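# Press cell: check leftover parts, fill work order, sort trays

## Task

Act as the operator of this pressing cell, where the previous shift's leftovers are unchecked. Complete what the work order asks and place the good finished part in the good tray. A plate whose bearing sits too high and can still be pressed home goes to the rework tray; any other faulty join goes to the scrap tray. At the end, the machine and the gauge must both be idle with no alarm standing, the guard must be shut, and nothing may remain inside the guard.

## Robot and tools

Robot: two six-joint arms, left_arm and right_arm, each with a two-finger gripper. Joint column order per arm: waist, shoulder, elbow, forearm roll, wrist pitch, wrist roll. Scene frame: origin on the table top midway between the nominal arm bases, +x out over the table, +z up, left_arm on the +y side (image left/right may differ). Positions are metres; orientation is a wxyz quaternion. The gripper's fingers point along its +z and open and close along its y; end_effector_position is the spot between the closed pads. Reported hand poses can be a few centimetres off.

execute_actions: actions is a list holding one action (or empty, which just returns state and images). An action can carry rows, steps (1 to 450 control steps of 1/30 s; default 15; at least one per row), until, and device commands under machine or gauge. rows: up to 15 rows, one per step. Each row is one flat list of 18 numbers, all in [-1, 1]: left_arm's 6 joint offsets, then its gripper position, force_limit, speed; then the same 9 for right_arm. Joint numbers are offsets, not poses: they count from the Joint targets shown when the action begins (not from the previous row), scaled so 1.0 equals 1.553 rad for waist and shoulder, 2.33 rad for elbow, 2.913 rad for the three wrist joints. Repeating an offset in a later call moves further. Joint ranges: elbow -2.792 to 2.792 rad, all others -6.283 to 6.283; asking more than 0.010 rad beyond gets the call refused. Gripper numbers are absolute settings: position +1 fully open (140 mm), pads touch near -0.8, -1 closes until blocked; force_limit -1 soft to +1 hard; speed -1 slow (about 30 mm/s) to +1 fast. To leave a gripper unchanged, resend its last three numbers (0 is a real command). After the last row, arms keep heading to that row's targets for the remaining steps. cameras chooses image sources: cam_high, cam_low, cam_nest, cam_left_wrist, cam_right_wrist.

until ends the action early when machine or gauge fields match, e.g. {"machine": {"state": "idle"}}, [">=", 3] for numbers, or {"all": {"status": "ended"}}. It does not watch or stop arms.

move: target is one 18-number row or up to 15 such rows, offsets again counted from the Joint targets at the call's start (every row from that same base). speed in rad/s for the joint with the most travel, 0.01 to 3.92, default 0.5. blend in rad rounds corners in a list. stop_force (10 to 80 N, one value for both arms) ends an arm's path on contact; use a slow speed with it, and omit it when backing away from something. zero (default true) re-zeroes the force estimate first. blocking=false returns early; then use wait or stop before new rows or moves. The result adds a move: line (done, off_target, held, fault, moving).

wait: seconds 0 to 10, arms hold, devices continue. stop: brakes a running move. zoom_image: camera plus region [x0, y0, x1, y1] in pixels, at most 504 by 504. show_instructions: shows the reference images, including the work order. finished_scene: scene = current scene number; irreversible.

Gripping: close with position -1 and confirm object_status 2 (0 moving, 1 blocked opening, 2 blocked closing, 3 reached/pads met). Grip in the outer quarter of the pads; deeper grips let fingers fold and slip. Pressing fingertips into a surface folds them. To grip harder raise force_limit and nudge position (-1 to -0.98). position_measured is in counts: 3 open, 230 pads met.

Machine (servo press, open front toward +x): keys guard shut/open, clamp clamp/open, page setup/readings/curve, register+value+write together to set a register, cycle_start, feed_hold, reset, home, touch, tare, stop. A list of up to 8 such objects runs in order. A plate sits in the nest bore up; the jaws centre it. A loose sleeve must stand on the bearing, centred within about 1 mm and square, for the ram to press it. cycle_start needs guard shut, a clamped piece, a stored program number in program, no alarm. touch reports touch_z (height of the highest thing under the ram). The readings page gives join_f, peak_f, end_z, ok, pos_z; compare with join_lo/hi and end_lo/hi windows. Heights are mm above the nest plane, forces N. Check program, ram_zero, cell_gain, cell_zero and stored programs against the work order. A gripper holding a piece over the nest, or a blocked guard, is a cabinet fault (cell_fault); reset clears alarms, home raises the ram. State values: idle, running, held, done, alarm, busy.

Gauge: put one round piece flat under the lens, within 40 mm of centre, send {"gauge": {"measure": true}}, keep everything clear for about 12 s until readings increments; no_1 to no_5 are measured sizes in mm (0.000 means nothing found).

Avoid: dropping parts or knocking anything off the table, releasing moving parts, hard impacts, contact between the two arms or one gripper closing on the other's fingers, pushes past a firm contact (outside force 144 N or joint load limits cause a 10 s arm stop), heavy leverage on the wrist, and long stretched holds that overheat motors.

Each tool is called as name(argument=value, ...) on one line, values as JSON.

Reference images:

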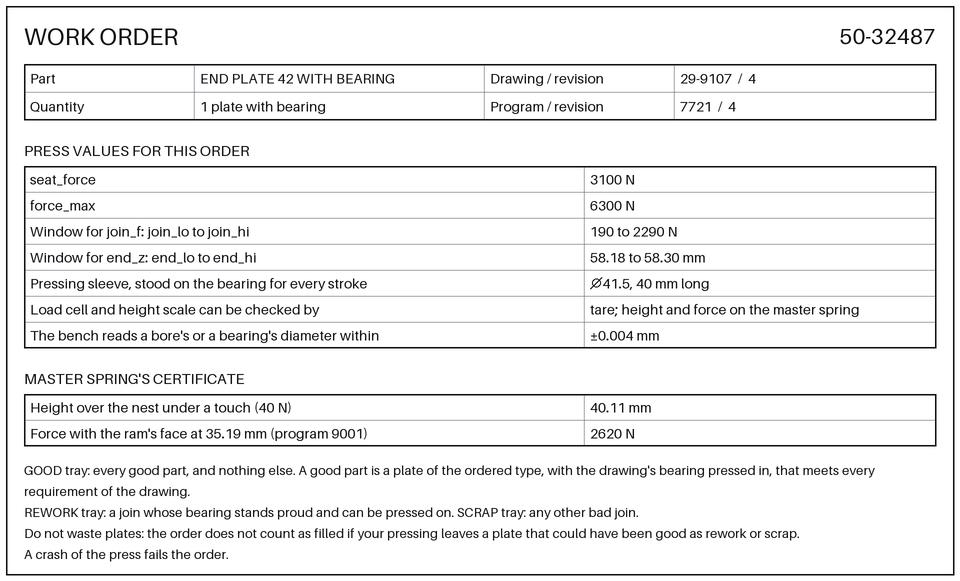

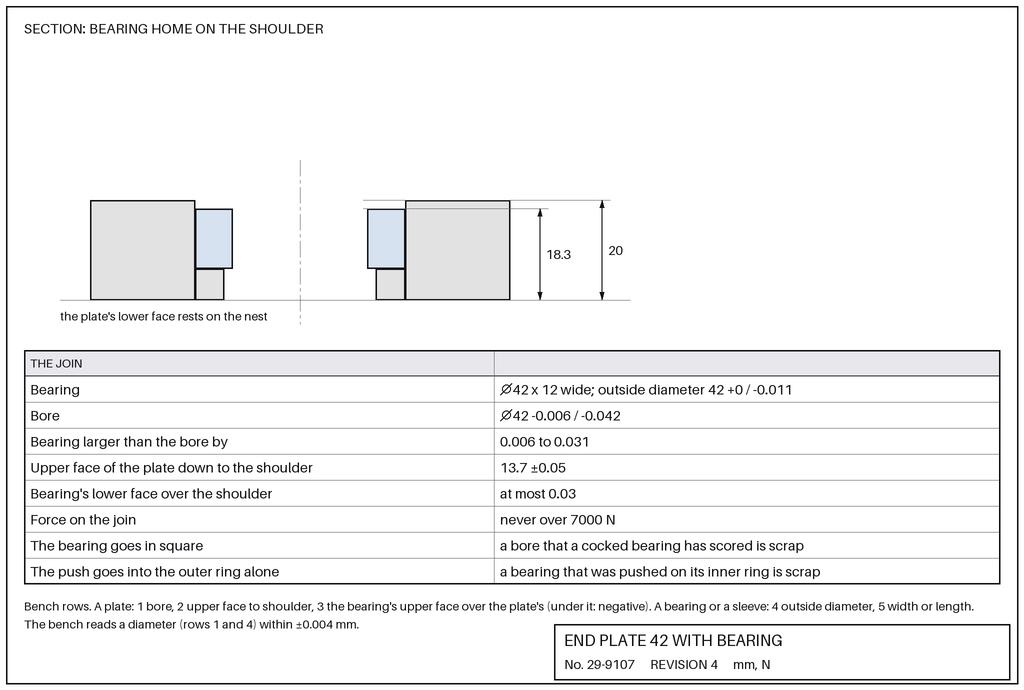

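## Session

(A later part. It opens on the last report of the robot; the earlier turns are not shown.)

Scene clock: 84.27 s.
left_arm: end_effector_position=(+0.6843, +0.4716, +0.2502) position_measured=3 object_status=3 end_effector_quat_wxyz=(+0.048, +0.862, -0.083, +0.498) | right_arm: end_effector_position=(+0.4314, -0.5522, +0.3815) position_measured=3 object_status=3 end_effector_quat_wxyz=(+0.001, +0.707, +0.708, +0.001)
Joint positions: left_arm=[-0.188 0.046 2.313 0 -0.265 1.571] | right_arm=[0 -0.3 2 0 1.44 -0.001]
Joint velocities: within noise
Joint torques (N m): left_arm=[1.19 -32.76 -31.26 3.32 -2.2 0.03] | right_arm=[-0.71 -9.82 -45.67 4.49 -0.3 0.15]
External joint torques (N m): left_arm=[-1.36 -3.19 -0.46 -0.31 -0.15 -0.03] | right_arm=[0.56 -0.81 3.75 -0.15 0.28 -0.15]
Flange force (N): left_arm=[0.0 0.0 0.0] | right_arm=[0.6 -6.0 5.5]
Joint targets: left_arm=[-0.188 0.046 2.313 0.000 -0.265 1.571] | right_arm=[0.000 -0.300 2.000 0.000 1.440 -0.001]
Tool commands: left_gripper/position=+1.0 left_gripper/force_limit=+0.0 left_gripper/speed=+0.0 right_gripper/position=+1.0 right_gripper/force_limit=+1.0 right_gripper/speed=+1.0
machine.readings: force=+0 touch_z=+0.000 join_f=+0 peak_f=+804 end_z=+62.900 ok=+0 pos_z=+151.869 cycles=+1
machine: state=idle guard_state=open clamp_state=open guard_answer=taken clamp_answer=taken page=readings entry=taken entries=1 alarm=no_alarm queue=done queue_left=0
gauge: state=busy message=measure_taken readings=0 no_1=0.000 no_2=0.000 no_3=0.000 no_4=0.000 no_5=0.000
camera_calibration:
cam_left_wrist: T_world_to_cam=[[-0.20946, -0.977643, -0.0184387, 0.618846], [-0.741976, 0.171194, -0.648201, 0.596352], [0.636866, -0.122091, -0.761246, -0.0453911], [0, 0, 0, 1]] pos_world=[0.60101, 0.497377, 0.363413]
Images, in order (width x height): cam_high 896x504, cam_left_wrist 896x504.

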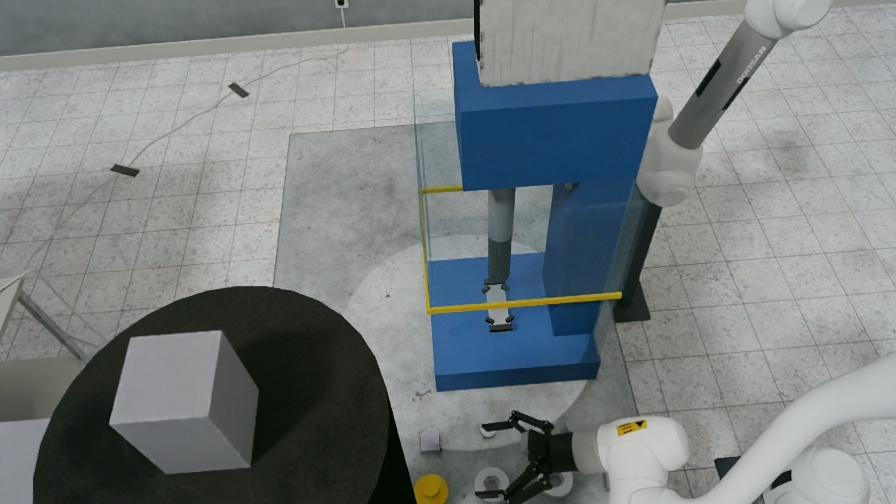

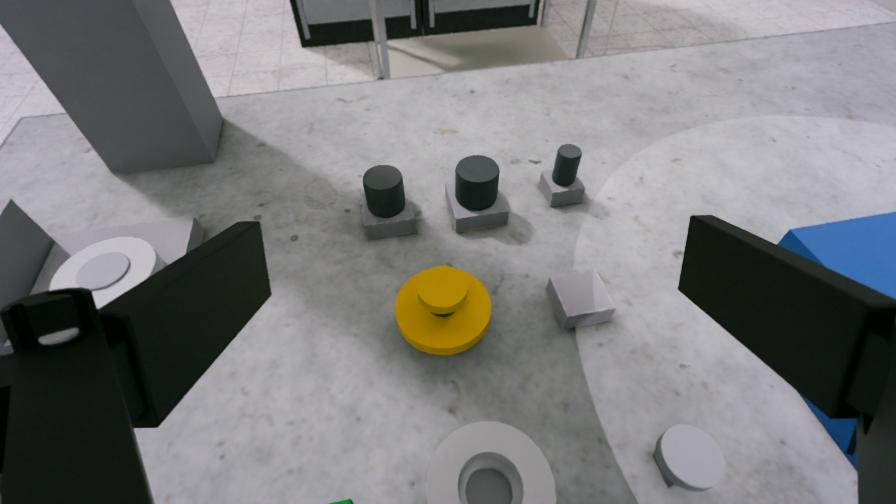

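move(target=[0.0081,0.2475,-0.0594,0,-0.0844,0,0.5,0,0,0,0,0,0,0,0,1,1,1], speed=0.4, cameras=["cam_left_wrist"])

Scene clock: 88.70 s.
left_arm: end_effector_position=(+0.8054, +0.4588, +0.1102) position_measured=66 object_status=3 end_effector_quat_wxyz=(+0.045, +0.863, -0.078, +0.498) | right_arm: end_effector_position=(+0.4314, -0.5522, +0.3815) position_measured=3 object_status=3 end_effector_quat_wxyz=(+0.001, +0.707, +0.708, +0.001)
Joint positions: left_arm=[-0.175 0.43 2.175 0 -0.51 1.571] | right_arm=[0 -0.3 2 0 1.44 -0.001]
Joint velocities: within noise
Joint torques (N m): left_arm=[1.51 -62.3 -23.16 2.46 -2.16 0.06] | right_arm=[-0.69 -9.4 -45.55 4.45 -0.33 0.12]
External joint torques (N m): left_arm=[-1.67 -3.92 -0.51 -0.27 -0.22 -0.06] | right_arm=[0.58 -1.48 3.56 -0.1 0.31 -0.12]
Flange force (N): left_arm=[3.9 4.0 -5.9] | right_arm=[0.6 -7.0 4.9]
Joint targets: left_arm=[-0.175 0.430 2.175 0.000 -0.510 1.571] | right_arm=[0.000 -0.300 2.000 0.000 1.440 -0.001]
machine.readings: force=+0 touch_z=+0.000 join_f=+0 peak_f=+804 end_z=+62.900 ok=+0 pos_z=+151.869 cycles=+1
machine: state=idle guard_state=open clamp_state=open guard_answer=taken clamp_answer=taken page=readings entry=taken entries=1 alarm=no_alarm queue=done queue_left=0
gauge: state=busy message=measure_taken readings=0 no_1=0.000 no_2=0.000 no_3=0.000 no_4=0.000 no_5=0.000
move: done
camera_calibration:
cam_left_wrist: T_world_to_cam=[[-0.197022, -0.980224, -0.0185328, 0.620178], [-0.744241, 0.161842, -0.648007, 0.603666], [0.638191, -0.113879, -0.761409, -0.235433], [0, 0, 0, 1]] pos_world=[0.721713, 0.483404, 0.223412]
Images, in order (width x height): cam_left_wrist 896x504.

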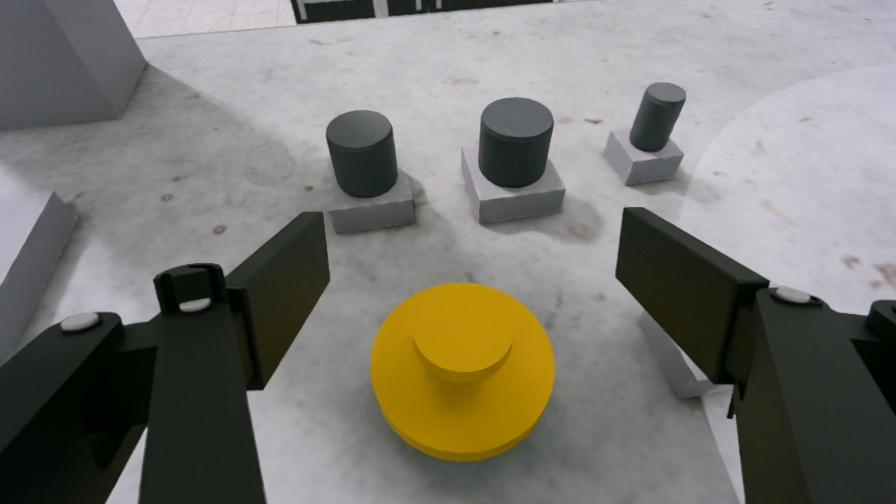

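move(target=[0.0023,0.0735,0.0066,0,-0.0445,0,0.5,0,0,0,0,0,0,0,0,1,1,1], speed=0.08, cameras=["cam_left_wrist"])

execute_actions(actions=[{"rows":[[0,0,0,0,0,0,-1,0,-1,0,0,0,0,0,0,1,1,1]],"steps":60}], cameras=["cam_left_wrist"])

Scene clock: 92.40 s.
left_arm: end_effector_position=(+0.8038, +0.4621, +0.0442) position_measured=66 object_status=3 end_effector_quat_wxyz=(+0.044, +0.863, -0.076, +0.498) | right_arm: end_effector_position=(+0.4314, -0.5522, +0.3815) position_measured=3 object_status=3 end_effector_quat_wxyz=(+0.001, +0.707, +0.708, +0.001)
Joint positions: left_arm=[-0.172 0.544 2.19 0 -0.64 1.571] | right_arm=[0 -0.3 2 0 1.44 -0.001]
Joint velocities: within noise
Joint torques (N m): left_arm=[1.43 -67.98 -18.31 1.96 -2.22 0.07] | right_arm=[-0.97 -9.55 -45.51 4.53 -0.37 0.15]
External joint torques (N m): left_arm=[-1.65 -3.42 -0.51 -0.27 -0.15 -0.07] | right_arm=[0.85 -1.22 3.55 -0.18 0.35 -0.15]
Flange force (N): left_arm=[4.2 3.8 -4.6] | right_arm=[1.3 -6.5 4.9]
Joint targets: left_arm=[-0.172 0.544 2.190 0.000 -0.640 1.571] | right_arm=[0.000 -0.300 2.000 0.000 1.440 -0.001]
machine.readings: force=+0 touch_z=+0.000 join_f=+0 peak_f=+804 end_z=+62.900 ok=+0 pos_z=+151.869 cycles=+1
machine: state=idle guard_state=open clamp_state=open guard_answer=taken clamp_answer=taken page=readings entry=taken entries=1 alarm=no_alarm queue=done queue_left=0
gauge: state=busy message=measure_taken readings=0 no_1=0.000 no_2=0.000 no_3=0.000 no_4=0.000 no_5=0.000
move: done
camera_calibration:
cam_left_wrist: T_world_to_cam=[[-0.193549, -0.980914, -0.0186148, 0.619435], [-0.74476, 0.15925, -0.648053, 0.560862], [0.638649, -0.111566, -0.761368, -0.285784], [0, 0, 0, 1]] pos_world=[0.720114, 0.486411, 0.157412]
Images, in order (width x height): cam_left_wrist 896x504.

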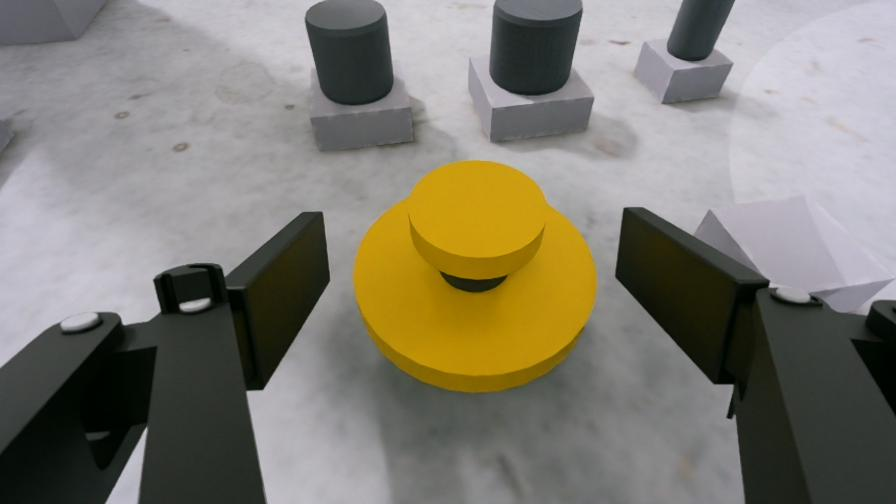

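Scene clock: 94.60 s.
left_arm: end_effector_position=(+0.8039, +0.4621, +0.0442) position_measured=104 object_status=2 end_effector_quat_wxyz=(+0.044, +0.863, -0.076, +0.498) | right_arm: end_effector_position=(+0.4314, -0.5522, +0.3815) position_measured=3 object_status=3 end_effector_quat_wxyz=(+0.001, +0.707, +0.708, +0.001)
Joint positions: left_arm=[-0.172 0.544 2.19 0 -0.64 1.571] | right_arm=[0 -0.3 2 0 1.44 -0.001]
Joint velocities: within noise
Joint torques (N m): left_arm=[0.65 -63.63 -17.88 2 -1.2 0.11] | right_arm=[-0.83 -9.97 -45.29 4.48 -0.34 0.14]
External joint torques (N m): left_arm=[-0.81 -8.29 -1.05 -0.3 -1.2 -0.11] | right_arm=[0.68 -0.67 3.31 -0.12 0.31 -0.14]
Flange force (N): left_arm=[8.2 2.5 -11.5] | right_arm=[1.0 -5.3 4.7]
Joint targets: left_arm=[-0.172 0.544 2.190 0.000 -0.640 1.571] | right_arm=[0.000 -0.300 2.000 0.000 1.440 -0.001]
machine.readings: force=+0 touch_z=+0.000 join_f=+0 peak_f=+804 end_z=+62.900 ok=+0 pos_z=+151.869 cycles=+1
machine: state=idle guard_state=open clamp_state=open guard_answer=taken clamp_answer=taken page=readings entry=taken entries=1 alarm=no_alarm queue=done queue_left=0
gauge: state=busy message=measure_taken readings=0 no_1=0.000 no_2=0.000 no_3=0.000 no_4=0.000 no_5=0.000
camera_calibration:
cam_left_wrist: T_world_to_cam=[[-0.193562, -0.980911, -0.0186262, 0.619445], [-0.744756, 0.159267, -0.648053, 0.560851], [0.638649, -0.111566, -0.761368, -0.285784], [0, 0, 0, 1]] pos_world=[0.720114, 0.486411, 0.157412]
Images, in order (width x height): cam_left_wrist 896x504.

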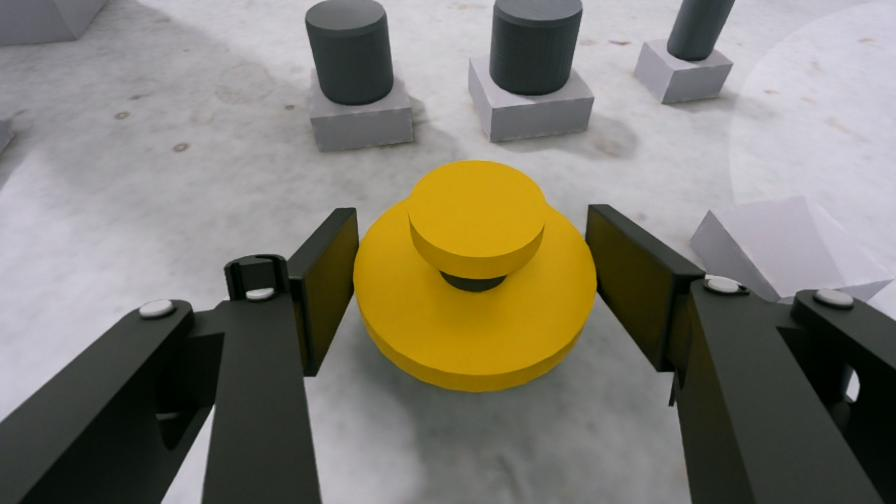

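move(target=[[0,-0.2098,-0.0364,0,0.1410,0,-1,0,-1,0,0,0,0,0,0,1,1,1],[0.0905,-0.2469,-0.1621,-0.3748,0.6826,0.6559,-1,0,-1,0,0,0,0,0,0,1,1,1],[-0.0871,-0.0932,-0.0971,-0.4717,0.5633,0.7631,-1,0,-1,0,0,0,0,0,0,1,1,1],[-0.1911,-0.0466,-0.1324,-0.5044,0.5251,0.7519,-1,0,-1,0,0,0,0,0,0,1,1,1]], speed=[0.3,0.9,0.5,0.2], blend=[0.03,0.1,0.03,0], cameras=["cam_left_wrist","cam_nest"])

Scene clock: 102.07 s.
left_arm: end_effector_position=(+0.5986, +0.0073, +0.1852) position_measured=104 object_status=2 end_effector_quat_wxyz=(+0.354, +0.611, -0.614, +0.353) | right_arm: end_effector_position=(+0.4314, -0.5522, +0.3815) position_measured=3 object_status=3 end_effector_quat_wxyz=(+0.001, +0.707, +0.708, +0.001)
Joint positions: left_arm=[-0.468 0.472 1.882 -1.47 0.889 3.761] | right_arm=[0 -0.3 2 0 1.44 -0.001]
Joint velocities: within noise
Joint torques (N m): left_arm=[1.2 -74.89 -30.21 -1.97 2.63 0.04] | right_arm=[-0.73 -9.7 -45.48 4.54 -0.35 0.13]
External joint torques (N m): left_arm=[-1.33 1.25 2.73 0.77 -1.26 -0.04] | right_arm=[0.57 -0.79 3.61 -0.2 0.33 -0.13]
Flange force (N): left_arm=[-1.2 4.5 1.6] | right_arm=[0.7 -5.8 5.2]
Joint targets: left_arm=[-0.468 0.472 1.882 -1.470 0.889 3.761] | right_arm=[0.000 -0.300 2.000 0.000 1.440 -0.001]
machine.readings: force=+0 touch_z=+0.000 join_f=+0 peak_f=+804 end_z=+62.900 ok=+0 pos_z=+151.869 cycles=+1
machine: state=idle guard_state=open clamp_state=open guard_answer=taken clamp_answer=taken page=readings entry=taken entries=1 alarm=no_alarm queue=done queue_left=0
gauge: message=measure_taken readings=1 no_1=0.000 no_2=0.000 no_3=2.900 no_4=0.000 no_5=0.000
move: done
camera_calibration:
cam_left_wrist: T_world_to_cam=[[-0.99955, 0.0234623, -0.0186797, 0.61137], [0.0299735, 0.760763, -0.648337, 0.103739], [-0.00100069, -0.648605, -0.761124, 0.288698], [0, 0, 0, 1]] pos_world=[0.608274, 0.0939856, 0.298413]
Images, in order (width x height): cam_nest 896x504, cam_left_wrist 896x504.

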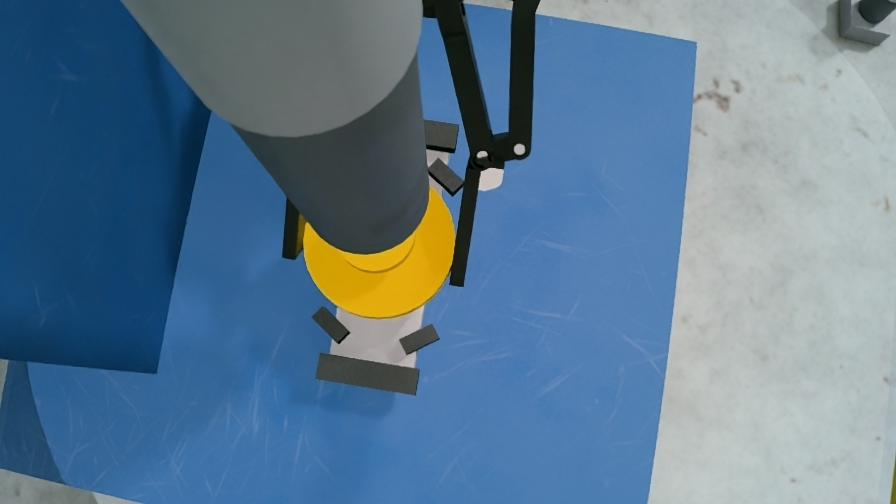

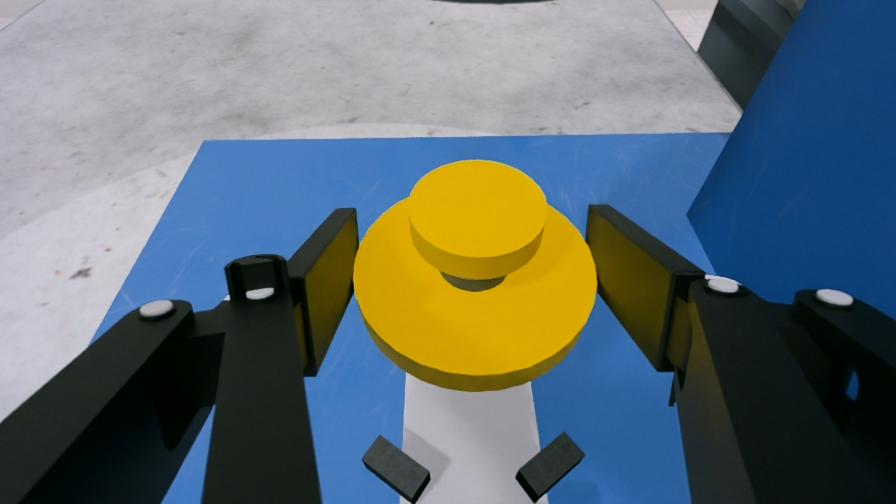

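move(target=[0,0.0401,0.0087,-0.0230,-0.0019,0.0361,-1,0,-1,0,0,0,0,0,0,1,1,1], speed=0.025, stop_force=15, cameras=["cam_left_wrist","cam_nest"])

Scene clock: 107.73 s.
left_arm: end_effector_position=(+0.5987, +0.0071, +0.1410) position_measured=104 object_status=2 end_effector_quat_wxyz=(+0.355, +0.611, -0.613, +0.353) | right_arm: end_effector_position=(+0.4314, -0.5522, +0.3815) position_measured=3 object_status=3 end_effector_quat_wxyz=(+0.001, +0.707, +0.708, +0.001)
Joint positions: left_arm=[-0.468 0.527 1.9 -1.53 0.885 3.855] | right_arm=[0 -0.3 2 0 1.44 -0.001]
Joint velocities: within noise
Joint torques (N m): left_arm=[-0.55 -57.34 -19.71 0.61 -2.54 0.15] | right_arm=[-0.89 -9.36 -45.55 4.48 -0.34 0.17]
External joint torques (N m): left_arm=[0.44 -19.1 -5.48 -1.9 4.1 -0.15] | right_arm=[0.77 -1.35 3.62 -0.13 0.32 -0.17]
Flange force (N): left_arm=[17.9 9.0 -18.1] | right_arm=[1.0 -6.8 5.1]
Joint targets: left_arm=[-0.468 0.527 1.900 -1.530 0.885 3.855] | right_arm=[0.000 -0.300 2.000 0.000 1.440 -0.001]
machine.readings: force=+0 touch_z=+0.000 join_f=+0 peak_f=+804 end_z=+62.900 ok=+0 pos_z=+151.869 cycles=+1
machine: state=idle guard_state=open clamp_state=open guard_answer=taken clamp_answer=taken page=readings entry=taken entries=1 alarm=no_alarm queue=done queue_left=0
gauge: message=measure_taken readings=1 no_1=0.000 no_2=0.000 no_3=2.900 no_4=0.000 no_5=0.000
move: contact (left_arm); left_arm: the wrist roll is farthest, 0.011 rad from its target
camera_calibration:
cam_left_wrist: T_world_to_cam=[[-0.999568, 0.023254, -0.0179997, 0.610503], [0.0293731, 0.760405, -0.648785, 0.0756039], [-0.00139979, -0.649033, -0.760759, 0.255107], [0, 0, 0, 1]] pos_world=[0.608375, 0.0938864, 0.254114]
Images, in order (width x height): cam_nest 896x504, cam_left_wrist 896x504.

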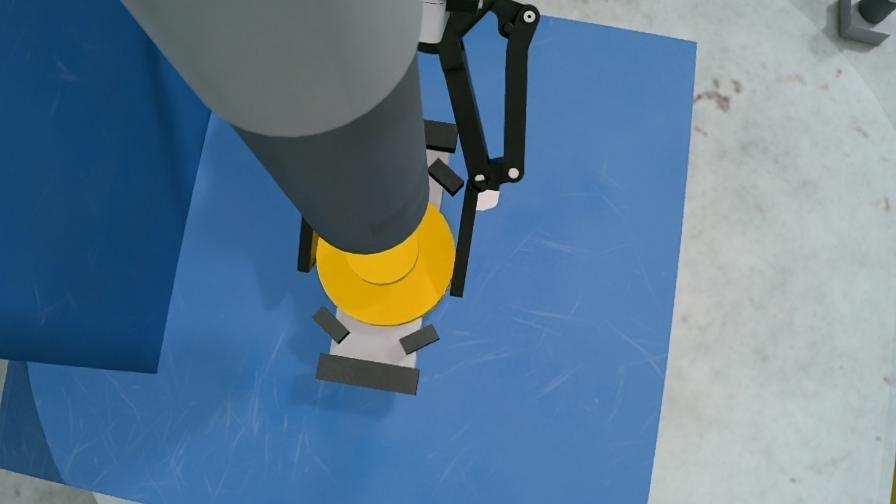

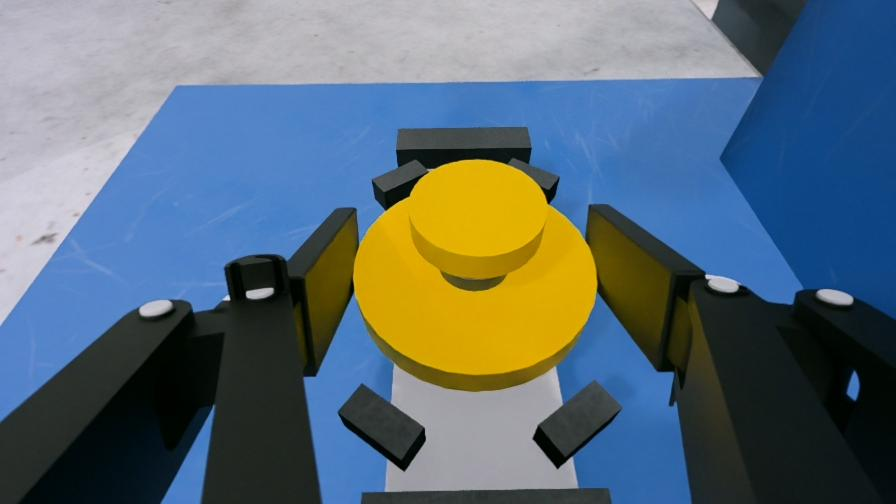

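execute_actions(actions=[{"rows":[[0,0,0,0,0,0,0.4,0,-1,0,0,0,0,0,0,1,1,1]],"steps":36}], cameras=[])

move(target=[[-0.0002,-0.0354,-0.0079,0.0208,0.0015,-0.0322,0.4,0,-1,0,0,0,0,0,0,1,1,1],[0.1038,-0.0820,0.0274,0.0536,0.0397,-0.0210,0.4,0,-1,0,0,0,0,0,0,1,1,1],[0.2815,-0.1444,0.0277,0.1235,0.1158,-0.0330,0.4,0,-1,0,0,0,0,0,0,1,1,1]], speed=[0.1,0.3,0.5], blend=[0.02,0.05,0], cameras=["cam_nest"])

execute_actions(actions=[{"machine":[{"clamp":"clamp"},{"guard":"shut"},{"touch":true}],"steps":450,"until":{"machine":{"queue":"done"}}}], cameras=["cam_nest","cam_left_wrist"])

Scene clock: 110.67 s.
left_arm: end_effector_position=(+0.5987, +0.0071, +0.1409) position_measured=78 object_status=3 end_effector_quat_wxyz=(+0.355, +0.611, -0.614, +0.353) | right_arm: end_effector_position=(+0.4314, -0.5522, +0.3815) position_measured=3 object_status=3 end_effector_quat_wxyz=(+0.001, +0.707, +0.708, +0.001)
Joint positions: left_arm=[-0.468 0.527 1.9 -1.53 0.885 3.855] | right_arm=[0 -0.3 2 0 1.44 -0.001]
Joint velocities: within noise
Joint torques (N m): left_arm=[1.2 -72.48 -24.48 -0.97 1.81 0.06] | right_arm=[-0.99 -9.81 -45.39 4.46 -0.3 0.1]
External joint torques (N m): left_arm=[-1.3 -4.06 -0.69 -0.31 -0.26 -0.06] | right_arm=[0.9 -1.21 3.36 -0.11 0.28 -0.1]
Flange force (N): left_arm=[4.9 4.1 -1.8] | right_arm=[1.6 -6.3 4.7]
Joint targets: left_arm=[-0.468 0.527 1.900 -1.530 0.885 3.855] | right_arm=[0.000 -0.300 2.000 0.000 1.440 -0.001]
machine.readings: force=+0 touch_z=+0.000 join_f=+0 peak_f=+804 end_z=+62.900 ok=+0 pos_z=+151.869 cycles=+1
machine: state=idle guard_state=open clamp_state=open guard_answer=taken clamp_answer=taken page=readings entry=taken entries=1 alarm=no_alarm queue=done queue_left=0
gauge: message=measure_taken readings=1 no_1=0.000 no_2=0.000 no_3=2.900 no_4=0.000 no_5=0.000
No camera images: "cameras" was empty.

Scene clock: 113.03 s.
left_arm: end_effector_position=(+0.5937, +0.2982, +0.2602) position_measured=78 object_status=3 end_effector_quat_wxyz=(+0.354, +0.611, -0.614, +0.353) | right_arm: end_effector_position=(+0.4314, -0.5522, +0.3815) position_measured=3 object_status=3 end_effector_quat_wxyz=(+0.001, +0.707, +0.708, +0.001)
Joint positions: left_arm=[-0.031 0.303 1.964 -1.17 1.222 3.759] | right_arm=[0 -0.3 2 0 1.44 -0.001]
Joint velocities: within noise
Joint torques (N m): left_arm=[1.22 -56.28 -28.82 -0.3 1.63 0.11] | right_arm=[-0.84 -9.74 -45.36 4.51 -0.33 0.14]
External joint torques (N m): left_arm=[-1.42 -3.36 -0.68 -0.26 -0.27 -0.11] | right_arm=[0.69 -0.93 3.31 -0.15 0.29 -0.14]
Flange force (N): left_arm=[5.0 3.3 0.5] | right_arm=[1.0 -5.7 4.7]
Joint targets: left_arm=[-0.031 0.303 1.964 -1.170 1.222 3.759] | right_arm=[0.000 -0.300 2.000 0.000 1.440 -0.001]
machine.readings: force=+0 touch_z=+0.000 join_f=+0 peak_f=+804 end_z=+62.900 ok=+0 pos_z=+151.869 cycles=+1
machine: state=idle guard_state=open clamp_state=open guard_answer=taken clamp_answer=taken page=readings entry=taken entries=1 alarm=no_alarm queue=done queue_left=0
gauge: message=measure_taken readings=1 no_1=0.000 no_2=0.000 no_3=2.900 no_4=0.000 no_5=0.000
move: done
Images, in order (width x height): cam_nest 896x504.

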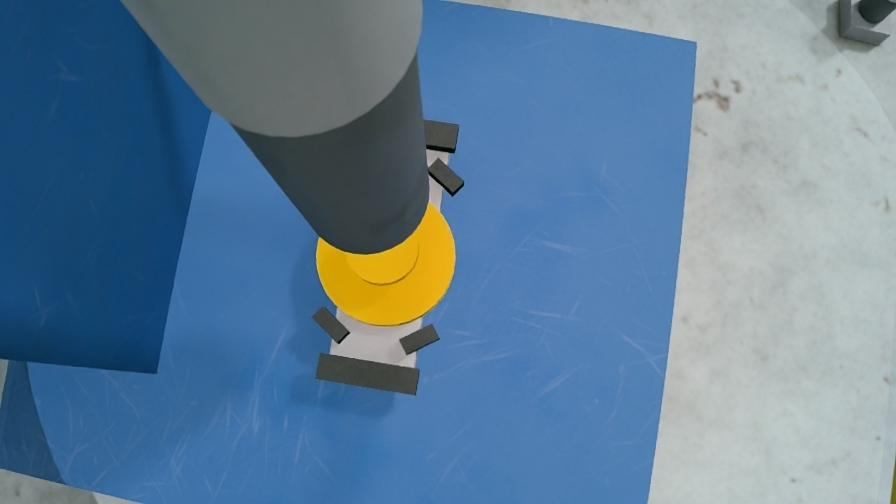

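Scene clock: 127.57 s.
left_arm: end_effector_position=(+0.5938, +0.2982, +0.2602) position_measured=78 object_status=3 end_effector_quat_wxyz=(+0.354, +0.611, -0.614, +0.353) | right_arm: end_effector_position=(+0.4314, -0.5522, +0.3815) position_measured=3 object_status=3 end_effector_quat_wxyz=(+0.001, +0.707, +0.708, +0.001)
Joint positions: left_arm=[-0.031 0.303 1.964 -1.17 1.222 3.759] | right_arm=[0 -0.3 2 0 1.44 -0.001]
Joint velocities: within noise
Joint torques (N m): left_arm=[1.46 -56.06 -28.93 -0.3 1.59 0.06] | right_arm=[-0.69 -9.48 -45.43 4.49 -0.35 0.18]
External joint torques (N m): left_arm=[-1.68 -3.39 -0.52 -0.25 -0.23 -0.07] | right_arm=[0.65 -1.72 3.4 -0.13 0.33 -0.18]
Flange force (N): left_arm=[5.1 3.7 0.9] | right_arm=[0.6 -7.2 4.6]
Joint targets: left_arm=[-0.031 0.303 1.964 -1.170 1.222 3.759] | right_arm=[0.000 -0.300 2.000 0.000 1.440 -0.001]
Tool commands: left_gripper/position=+0.4 left_gripper/force_limit=+0.0 left_gripper/speed=-1.0 right_gripper/position=+1.0 right_gripper/force_limit=+1.0 right_gripper/speed=+1.0
machine.readings: force=+0 touch_z=+40.096 join_f=+0 peak_f=+804 end_z=+62.900 ok=+0 pos_z=+151.869 cycles=+1
machine: state=idle guard_state=shut clamp_state=clamped guard_answer=taken clamp_answer=taken page=readings entry=taken entries=2 alarm=no_alarm queue=done queue_left=0
gauge: message=measure_taken readings=1 no_1=0.000 no_2=0.000 no_3=2.900 no_4=0.000 no_5=0.000
camera_calibration:
cam_left_wrist: T_world_to_cam=[[-0.999529, 0.0239478, -0.0191883, 0.601041], [0.0306736, 0.761303, -0.64767, -0.0695327], [-0.000902169, -0.647954, -0.761679, 0.534363], [0, 0, 0, 1]] pos_world=[0.603372, 0.384784, 0.373512]
Images, in order (width x height): cam_nest 896x504, cam_left_wrist 896x504.

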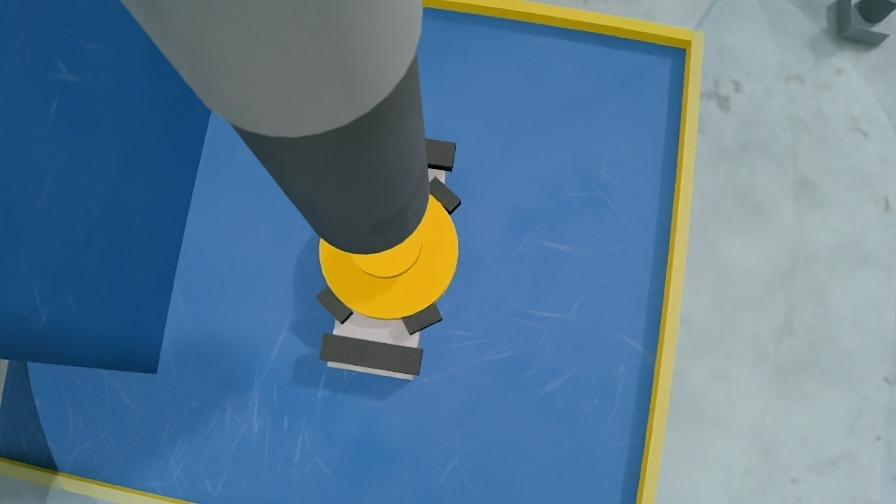

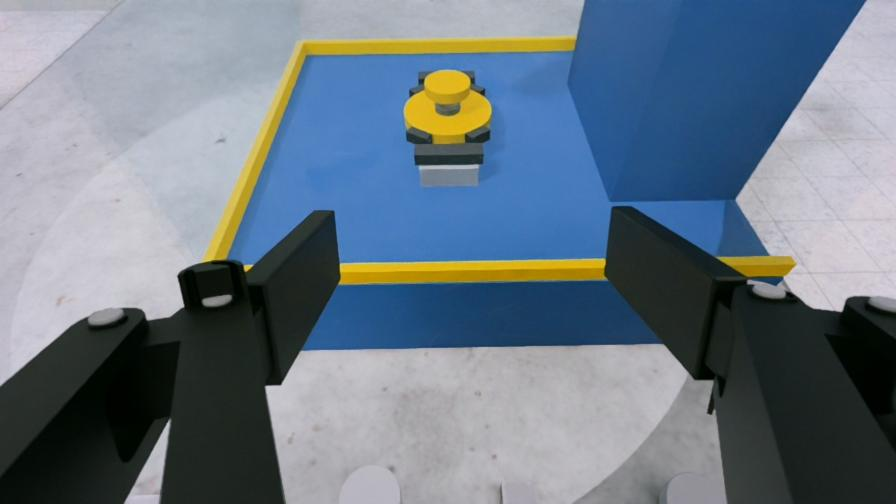

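execute_actions(actions=[{"machine":[{"register":"program","value":9001,"write":true},{"cycle_start":true}],"steps":450,"until":{"machine":{"queue":"done"}}}], cameras=[])

execute_actions(actions=[{"machine":{"page":"setup"},"steps":2}], cameras=[])

execute_actions(actions=[{"machine":{"page":"curve"},"steps":2}], cameras=[])

Scene clock: 132.93 s.
left_arm: end_effector_position=(+0.5938, +0.2982, +0.2602) position_measured=78 object_status=3 end_effector_quat_wxyz=(+0.354, +0.611, -0.614, +0.353) | right_arm: end_effector_position=(+0.4314, -0.5522, +0.3815) position_measured=3 object_status=3 end_effector_quat_wxyz=(+0.001, +0.707, +0.708, +0.001)
Joint positions: left_arm=[-0.031 0.303 1.964 -1.17 1.222 3.759] | right_arm=[0 -0.3 2 0 1.44 -0.001]
Joint velocities: within noise
Joint torques (N m): left_arm=[1.37 -56.14 -29 -0.25 1.6 0.07] | right_arm=[-1.01 -9.42 -45.48 4.52 -0.34 0.15]
External joint torques (N m): left_arm=[-1.54 -3.79 -0.52 -0.3 -0.24 -0.07] | right_arm=[0.95 -1.62 3.51 -0.17 0.32 -0.15]
Flange force (N): left_arm=[5.4 4.3 0.5] | right_arm=[1.5 -7.2 4.8]
Joint targets: left_arm=[-0.031 0.303 1.964 -1.170 1.222 3.759] | right_arm=[0.000 -0.300 2.000 0.000 1.440 -0.001]
Tool commands: left_gripper/position=+0.4 left_gripper/force_limit=+0.0 left_gripper/speed=-1.0 right_gripper/position=+1.0 right_gripper/force_limit=+1.0 right_gripper/speed=+1.0
machine.readings: force=+0 touch_z=+40.096 join_f=+2466 peak_f=+2618 end_z=+35.188 ok=+0 pos_z=+151.869 cycles=+2
machine: state=done guard_state=shut clamp_state=clamped guard_answer=taken clamp_answer=taken page=readings entry=taken entries=4 alarm=no_alarm queue=done queue_left=0
gauge: message=measure_taken readings=1 no_1=0.000 no_2=0.000 no_3=2.900 no_4=0.000 no_5=0.000
No camera images: "cameras" was empty.

Scene clock: 133.20 s.
left_arm: end_effector_position=(+0.5938, +0.2982, +0.2602) position_measured=78 object_status=3 end_effector_quat_wxyz=(+0.354, +0.611, -0.614, +0.353) | right_arm: end_effector_position=(+0.4314, -0.5522, +0.3815) position_measured=3 object_status=3 end_effector_quat_wxyz=(+0.001, +0.707, +0.708, +0.001)
Joint positions: left_arm=[-0.031 0.303 1.964 -1.17 1.222 3.759] | right_arm=[0 -0.3 2 0 1.44 -0.001]
Joint velocities: within noise
Joint torques (N m): left_arm=[1.23 -56.04 -28.94 -0.3 1.62 0.05] | right_arm=[-0.73 -9.57 -45.38 4.47 -0.32 0.15]
External joint torques (N m): left_arm=[-1.42 -3.58 -0.48 -0.25 -0.26 -0.05] | right_arm=[0.67 -1.46 3.47 -0.12 0.3 -0.15]
Flange force (N): left_arm=[5.0 4.0 0.5] | right_arm=[0.8 -6.8 4.8]
Joint targets: left_arm=[-0.031 0.303 1.964 -1.170 1.222 3.759] | right_arm=[0.000 -0.300 2.000 0.000 1.440 -0.001]
Tool commands: left_gripper/position=+0.4 left_gripper/force_limit=+0.0 left_gripper/speed=-1.0 right_gripper/position=+1.0 right_gripper/force_limit=+1.0 right_gripper/speed=+1.0
machine.setup: program=+9001 ram_zero=+168.131 seat_force=+3100 force_max=+6300 join_lo=+190 join_hi=+2290 end_lo=+58.180 end_hi=+58.300 cell_gain=+1.062 cell_zero=+36 program_revision=+1 program_top=+35.190 stored1_number=+1690 stored1_revision=+6 stored2_number=+9001 stored2_revision=+1 stored3_number=+4652 stored3_revision=+2 stored4_number=+7721 stored4_revision=+4 stored5_number=+5238 stored5_revision=+5
machine: state=done guard_state=shut clamp_state=clamped guard_answer=taken clamp_answer=taken page=setup entry=taken entries=4 alarm=no_alarm queue=done queue_left=0
gauge: message=measure_taken readings=1 no_1=0.000 no_2=0.000 no_3=2.900 no_4=0.000 no_5=0.000
No camera images: "cameras" was empty.

Scene clock: 133.47 s.
left_arm: end_effector_position=(+0.5938, +0.2982, +0.2602) position_measured=78 object_status=3 end_effector_quat_wxyz=(+0.354, +0.611, -0.614, +0.353) | right_arm: end_effector_position=(+0.4314, -0.5522, +0.3815) position_measured=3 object_status=3 end_effector_quat_wxyz=(+0.001, +0.707, +0.708, +0.001)
Joint positions: left_arm=[-0.031 0.303 1.964 -1.17 1.222 3.759] | right_arm=[0 -0.3 2 0 1.44 -0.001]
Joint velocities: within noise
Joint torques (N m): left_arm=[1.62 -56.1 -28.92 -0.25 1.61 0.07] | right_arm=[-0.73 -9.88 -45.39 4.45 -0.32 0.12]
External joint torques (N m): left_arm=[-1.79 -3.74 -0.56 -0.31 -0.24 -0.07] | right_arm=[0.61 -0.92 3.41 -0.1 0.3 -0.12]
Flange force (N): left_arm=[5.6 4.1 0.9] | right_arm=[0.8 -5.8 4.8]
Joint targets: left_arm=[-0.031 0.303 1.964 -1.170 1.222 3.759] | right_arm=[0.000 -0.300 2.000 0.000 1.440 -0.001]
Tool commands: left_gripper/position=+0.4 left_gripper/force_limit=+0.0 left_gripper/speed=-1.0 right_gripper/position=+1.0 right_gripper/force_limit=+1.0 right_gripper/speed=+1.0
machine.curve: curve1_z=+41.190 curve1_f=+5 curve2_z=+40.333 curve2_f=-1 curve3_z=+39.476 curve3_f=+369 curve4_z=+38.619 curve4_f=+823 curve5_z=+37.761 curve5_f=+1266 curve6_z=+36.904 curve6_f=+1725 curve7_z=+36.047 curve7_f=+2169 curve8_z=+35.190 curve8_f=+2617
machine: state=done guard_state=shut clamp_state=clamped guard_answer=taken clamp_answer=taken page=curve entry=taken entries=4 alarm=no_alarm queue=done queue_left=0
gauge: message=measure_taken readings=1 no_1=0.000 no_2=0.000 no_3=2.900 no_4=0.000 no_5=0.000
No camera images: "cameras" was empty.

execute_actions(actions=[{"machine":[{"guard":"open","page":"readings","register":"program","value":7721,"write":true},{"clamp":"open"}],"steps":200,"until":{"machine":{"queue":"done","clamp_state":"open"}}}], cameras=[])

move(target=[[-0.1777,0.0623,-0.0003,-0.0700,-0.0761,0.0120,0.4,0,-1,0,0,0,0,0,0,1,1,1],[-0.2785,0.1091,-0.0357,-0.1016,-0.1131,0.0009,0.4,0,-1,0,0,0,0,0,0,1,1,1],[-0.2785,0.1442,-0.0279,-0.1216,-0.1149,0.0327,0.4,0,-1,0,0,0,0,0,0,1,1,1]], speed=[0.4,0.3,0.1], blend=[0.05,0.02,0], cameras=["cam_left_wrist","cam_nest"])

Scene clock: 141.00 s.
left_arm: end_effector_position=(+0.5938, +0.2982, +0.2602) position_measured=78 object_status=3 end_effector_quat_wxyz=(+0.354, +0.611, -0.614, +0.353) | right_arm: end_effector_position=(+0.4314, -0.5522, +0.3815) position_measured=3 object_status=3 end_effector_quat_wxyz=(+0.001, +0.707, +0.708, +0.001)
Joint positions: left_arm=[-0.031 0.303 1.964 -1.17 1.222 3.759] | right_arm=[0 -0.3 2 0 1.44 -0.001]
Joint velocities: within noise
Joint torques (N m): left_arm=[1.47 -56.15 -29 -0.24 1.63 0.06] | right_arm=[-1.13 -9.28 -45.55 4.51 -0.35 0.14]
External joint torques (N m): left_arm=[-1.64 -3.59 -0.35 -0.31 -0.27 -0.06] | right_arm=[0.96 -1.21 3.63 -0.16 0.32 -0.14]
Flange force (N): left_arm=[5.2 4.3 0.9] | right_arm=[1.6 -6.6 5.1]
Joint targets: left_arm=[-0.031 0.303 1.964 -1.170 1.222 3.759] | right_arm=[0.000 -0.300 2.000 0.000 1.440 -0.001]
Tool commands: left_gripper/position=+0.4 left_gripper/force_limit=+0.0 left_gripper/speed=-1.0 right_gripper/position=+1.0 right_gripper/force_limit=+1.0 right_gripper/speed=+1.0
machine.readings: force=+0 touch_z=+40.096 join_f=+2466 peak_f=+2618 end_z=+35.188 ok=+0 pos_z=+151.869 cycles=+2
machine: state=idle guard_state=open clamp_state=open guard_answer=taken clamp_answer=taken page=readings entry=taken entries=5 alarm=no_alarm queue=done queue_left=0
gauge: message=measure_taken readings=1 no_1=0.000 no_2=0.000 no_3=2.900 no_4=0.000 no_5=0.000
No camera images: "cameras" was empty.

Scene clock: 143.43 s.
left_arm: end_effector_position=(+0.6000, +0.0102, +0.1410) position_measured=78 object_status=3 end_effector_quat_wxyz=(+0.354, +0.611, -0.614, +0.353) | right_arm: end_effector_position=(+0.4314, -0.5522, +0.3815) position_measured=3 object_status=3 end_effector_quat_wxyz=(+0.001, +0.707, +0.708, +0.001)
Joint positions: left_arm=[-0.464 0.527 1.899 -1.524 0.887 3.854] | right_arm=[0 -0.3 2 0 1.44 -0.001]
Joint velocities: within noise
Joint torques (N m): left_arm=[1.35 -72.59 -24.66 -1.01 1.76 0.04] | right_arm=[-0.89 -9.44 -45.49 4.52 -0.27 0.11]
External joint torques (N m): left_arm=[-1.47 -3.78 -0.48 -0.26 -0.21 -0.04] | right_arm=[0.74 -1.18 3.59 -0.17 0.25 -0.11]
Flange force (N): left_arm=[4.6 4.3 -1.5] | right_arm=[1.1 -6.5 5.2]
Joint targets: left_arm=[-0.464 0.527 1.899 -1.524 0.887 3.854] | right_arm=[0.000 -0.300 2.000 0.000 1.440 -0.001]
machine.readings: force=+0 touch_z=+40.096 join_f=+2466 peak_f=+2618 end_z=+35.188 ok=+0 pos_z=+151.869 cycles=+2
machine: state=idle guard_state=open clamp_state=open guard_answer=taken clamp_answer=taken page=readings entry=taken entries=5 alarm=no_alarm queue=done queue_left=0
gauge: message=measure_taken readings=1 no_1=0.000 no_2=0.000 no_3=2.900 no_4=0.000 no_5=0.000
move: done
camera_calibration:
cam_left_wrist: T_world_to_cam=[[-0.999538, 0.0241033, -0.0185394, 0.611771], [0.0303714, 0.761207, -0.647797, 0.0724878], [-0.00150169, -0.64806, -0.761588, 0.257242], [0, 0, 0, 1]] pos_world=[0.609673, 0.0967846, 0.254212]
Images, in order (width x height): cam_nest 896x504, cam_left_wrist 896x504.

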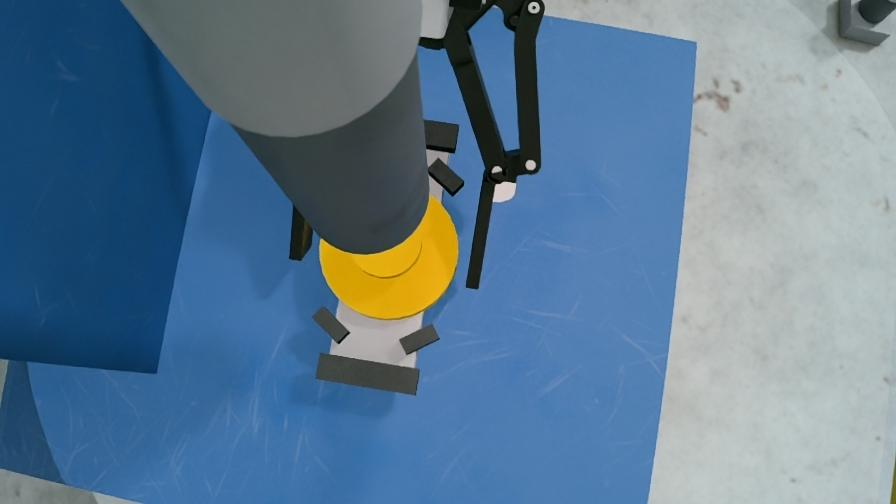

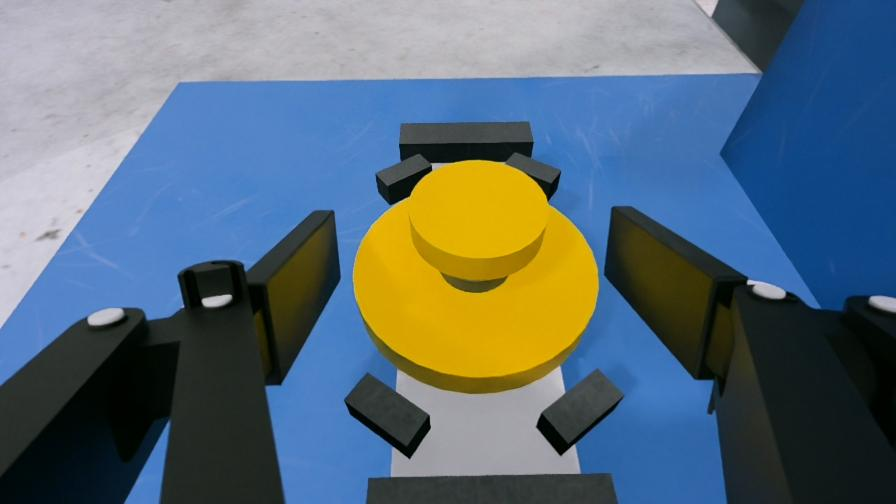

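execute_actions(actions=[{"rows":[[0,0,0,0,0,0,-1,0,-1,0,0,0,0,0,0,1,1,1]],"steps":45}], cameras=[])

move(target=[[0.0004,-0.0353,-0.0076,0.0198,0.0021,-0.0317,-1,0,-1,0,0,0,0,0,0,1,1,1],[0.1012,-0.0820,0.0279,0.0515,0.0390,-0.0207,-1,0,-1,0,0,0,0,0,0,1,1,1],[0.2789,-0.2357,-0.0371,0.1483,0.1583,-0.1278,-1,0,-1,0,0,0,0,0,0,1,1,1],[0.1883,-0.1986,0.0885,0.5232,-0.3832,-0.7837,-1,0,-1,0,0,0,0,0,0,1,1,1],[0.1883,-0.0074,0.1244,0.5232,-0.5139,-0.7837,-1,0,-1,0,0,0,0,0,0,1,1,1]], speed=[0.1,0.3,0.5,0.9,0.3], blend=[0.02,0.05,0.1,0.05,0], cameras=["cam_left_wrist"])

Scene clock: 146.43 s.
left_arm: end_effector_position=(+0.6000, +0.0101, +0.1410) position_measured=104 object_status=2 end_effector_quat_wxyz=(+0.354, +0.611, -0.614, +0.353) | right_arm: end_effector_position=(+0.4314, -0.5522, +0.3815) position_measured=3 object_status=3 end_effector_quat_wxyz=(+0.001, +0.707, +0.708, +0.001)
Joint positions: left_arm=[-0.464 0.527 1.899 -1.524 0.887 3.854] | right_arm=[0 -0.3 2 0 1.44 -0.001]
Joint velocities: within noise
Joint torques (N m): left_arm=[-1.84 -66.85 -23.59 -0.61 0.64 0.17] | right_arm=[-0.95 -9.13 -45.45 4.49 -0.31 0.16]
External joint torques (N m): left_arm=[1.72 -9.59 -1.56 -0.66 0.91 -0.18] | right_arm=[0.85 -1.74 3.5 -0.15 0.29 -0.16]
Flange force (N): left_arm=[8.0 5.9 -11.0] | right_arm=[1.2 -7.4 4.8]
Joint targets: left_arm=[-0.464 0.527 1.899 -1.524 0.887 3.854] | right_arm=[0.000 -0.300 2.000 0.000 1.440 -0.001]
machine.readings: force=+0 touch_z=+40.096 join_f=+2466 peak_f=+2618 end_z=+35.188 ok=+0 pos_z=+151.869 cycles=+2
machine: state=idle guard_state=open clamp_state=open guard_answer=taken clamp_answer=taken page=readings entry=taken entries=5 alarm=no_alarm queue=done queue_left=0
gauge: message=measure_taken readings=1 no_1=0.000 no_2=0.000 no_3=2.900 no_4=0.000 no_5=0.000
No camera images: "cameras" was empty.

Scene clock: 152.33 s.
left_arm: end_effector_position=(+0.8036, +0.4623, +0.0600) position_measured=104 object_status=2 end_effector_quat_wxyz=(+0.044, +0.863, -0.076, +0.498) | right_arm: end_effector_position=(+0.4314, -0.5522, +0.3815) position_measured=3 object_status=3 end_effector_quat_wxyz=(+0.001, +0.707, +0.708, +0.001)
Joint positions: left_arm=[-0.171 0.516 2.189 0 -0.61 1.572] | right_arm=[0 -0.3 2 0 1.44 -0.001]
Joint velocities: within noise
Joint torques (N m): left_arm=[1.19 -71.43 -22.59 2.1 -3.99 0.1] | right_arm=[-0.81 -9.52 -45.33 4.48 -0.35 0.14]
External joint torques (N m): left_arm=[-1.4 1.39 2.64 -0.29 1.61 -0.1] | right_arm=[0.68 -1.17 3.37 -0.13 0.32 -0.14]
Flange force (N): left_arm=[-0.8 3.4 -2.0] | right_arm=[0.9 -6.2 4.7]
Joint targets: left_arm=[-0.171 0.516 2.189 0.000 -0.610 1.572] | right_arm=[0.000 -0.300 2.000 0.000 1.440 -0.001]
machine.readings: force=+0 touch_z=+40.096 join_f=+2466 peak_f=+2618 end_z=+35.188 ok=+0 pos_z=+151.869 cycles=+2
machine: state=idle guard_state=open clamp_state=open guard_answer=taken clamp_answer=taken page=readings entry=taken entries=5 alarm=no_alarm queue=done queue_left=0
gauge: message=measure_taken readings=1 no_1=0.000 no_2=0.000 no_3=2.900 no_4=0.000 no_5=0.000
move: done
camera_calibration:
cam_left_wrist: T_world_to_cam=[[-0.193806, -0.980856, -0.0190118, 0.62013], [-0.744957, 0.159749, -0.647703, 0.570834], [0.63834, -0.111366, -0.761656, -0.273495], [0, 0, 0, 1]] pos_world=[0.720014, 0.48661, 0.173212]
Images, in order (width x height): cam_left_wrist 896x504.

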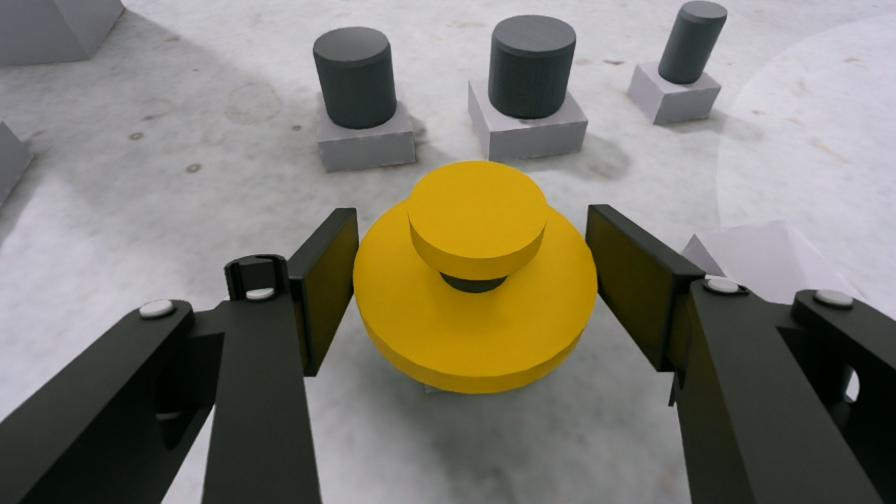

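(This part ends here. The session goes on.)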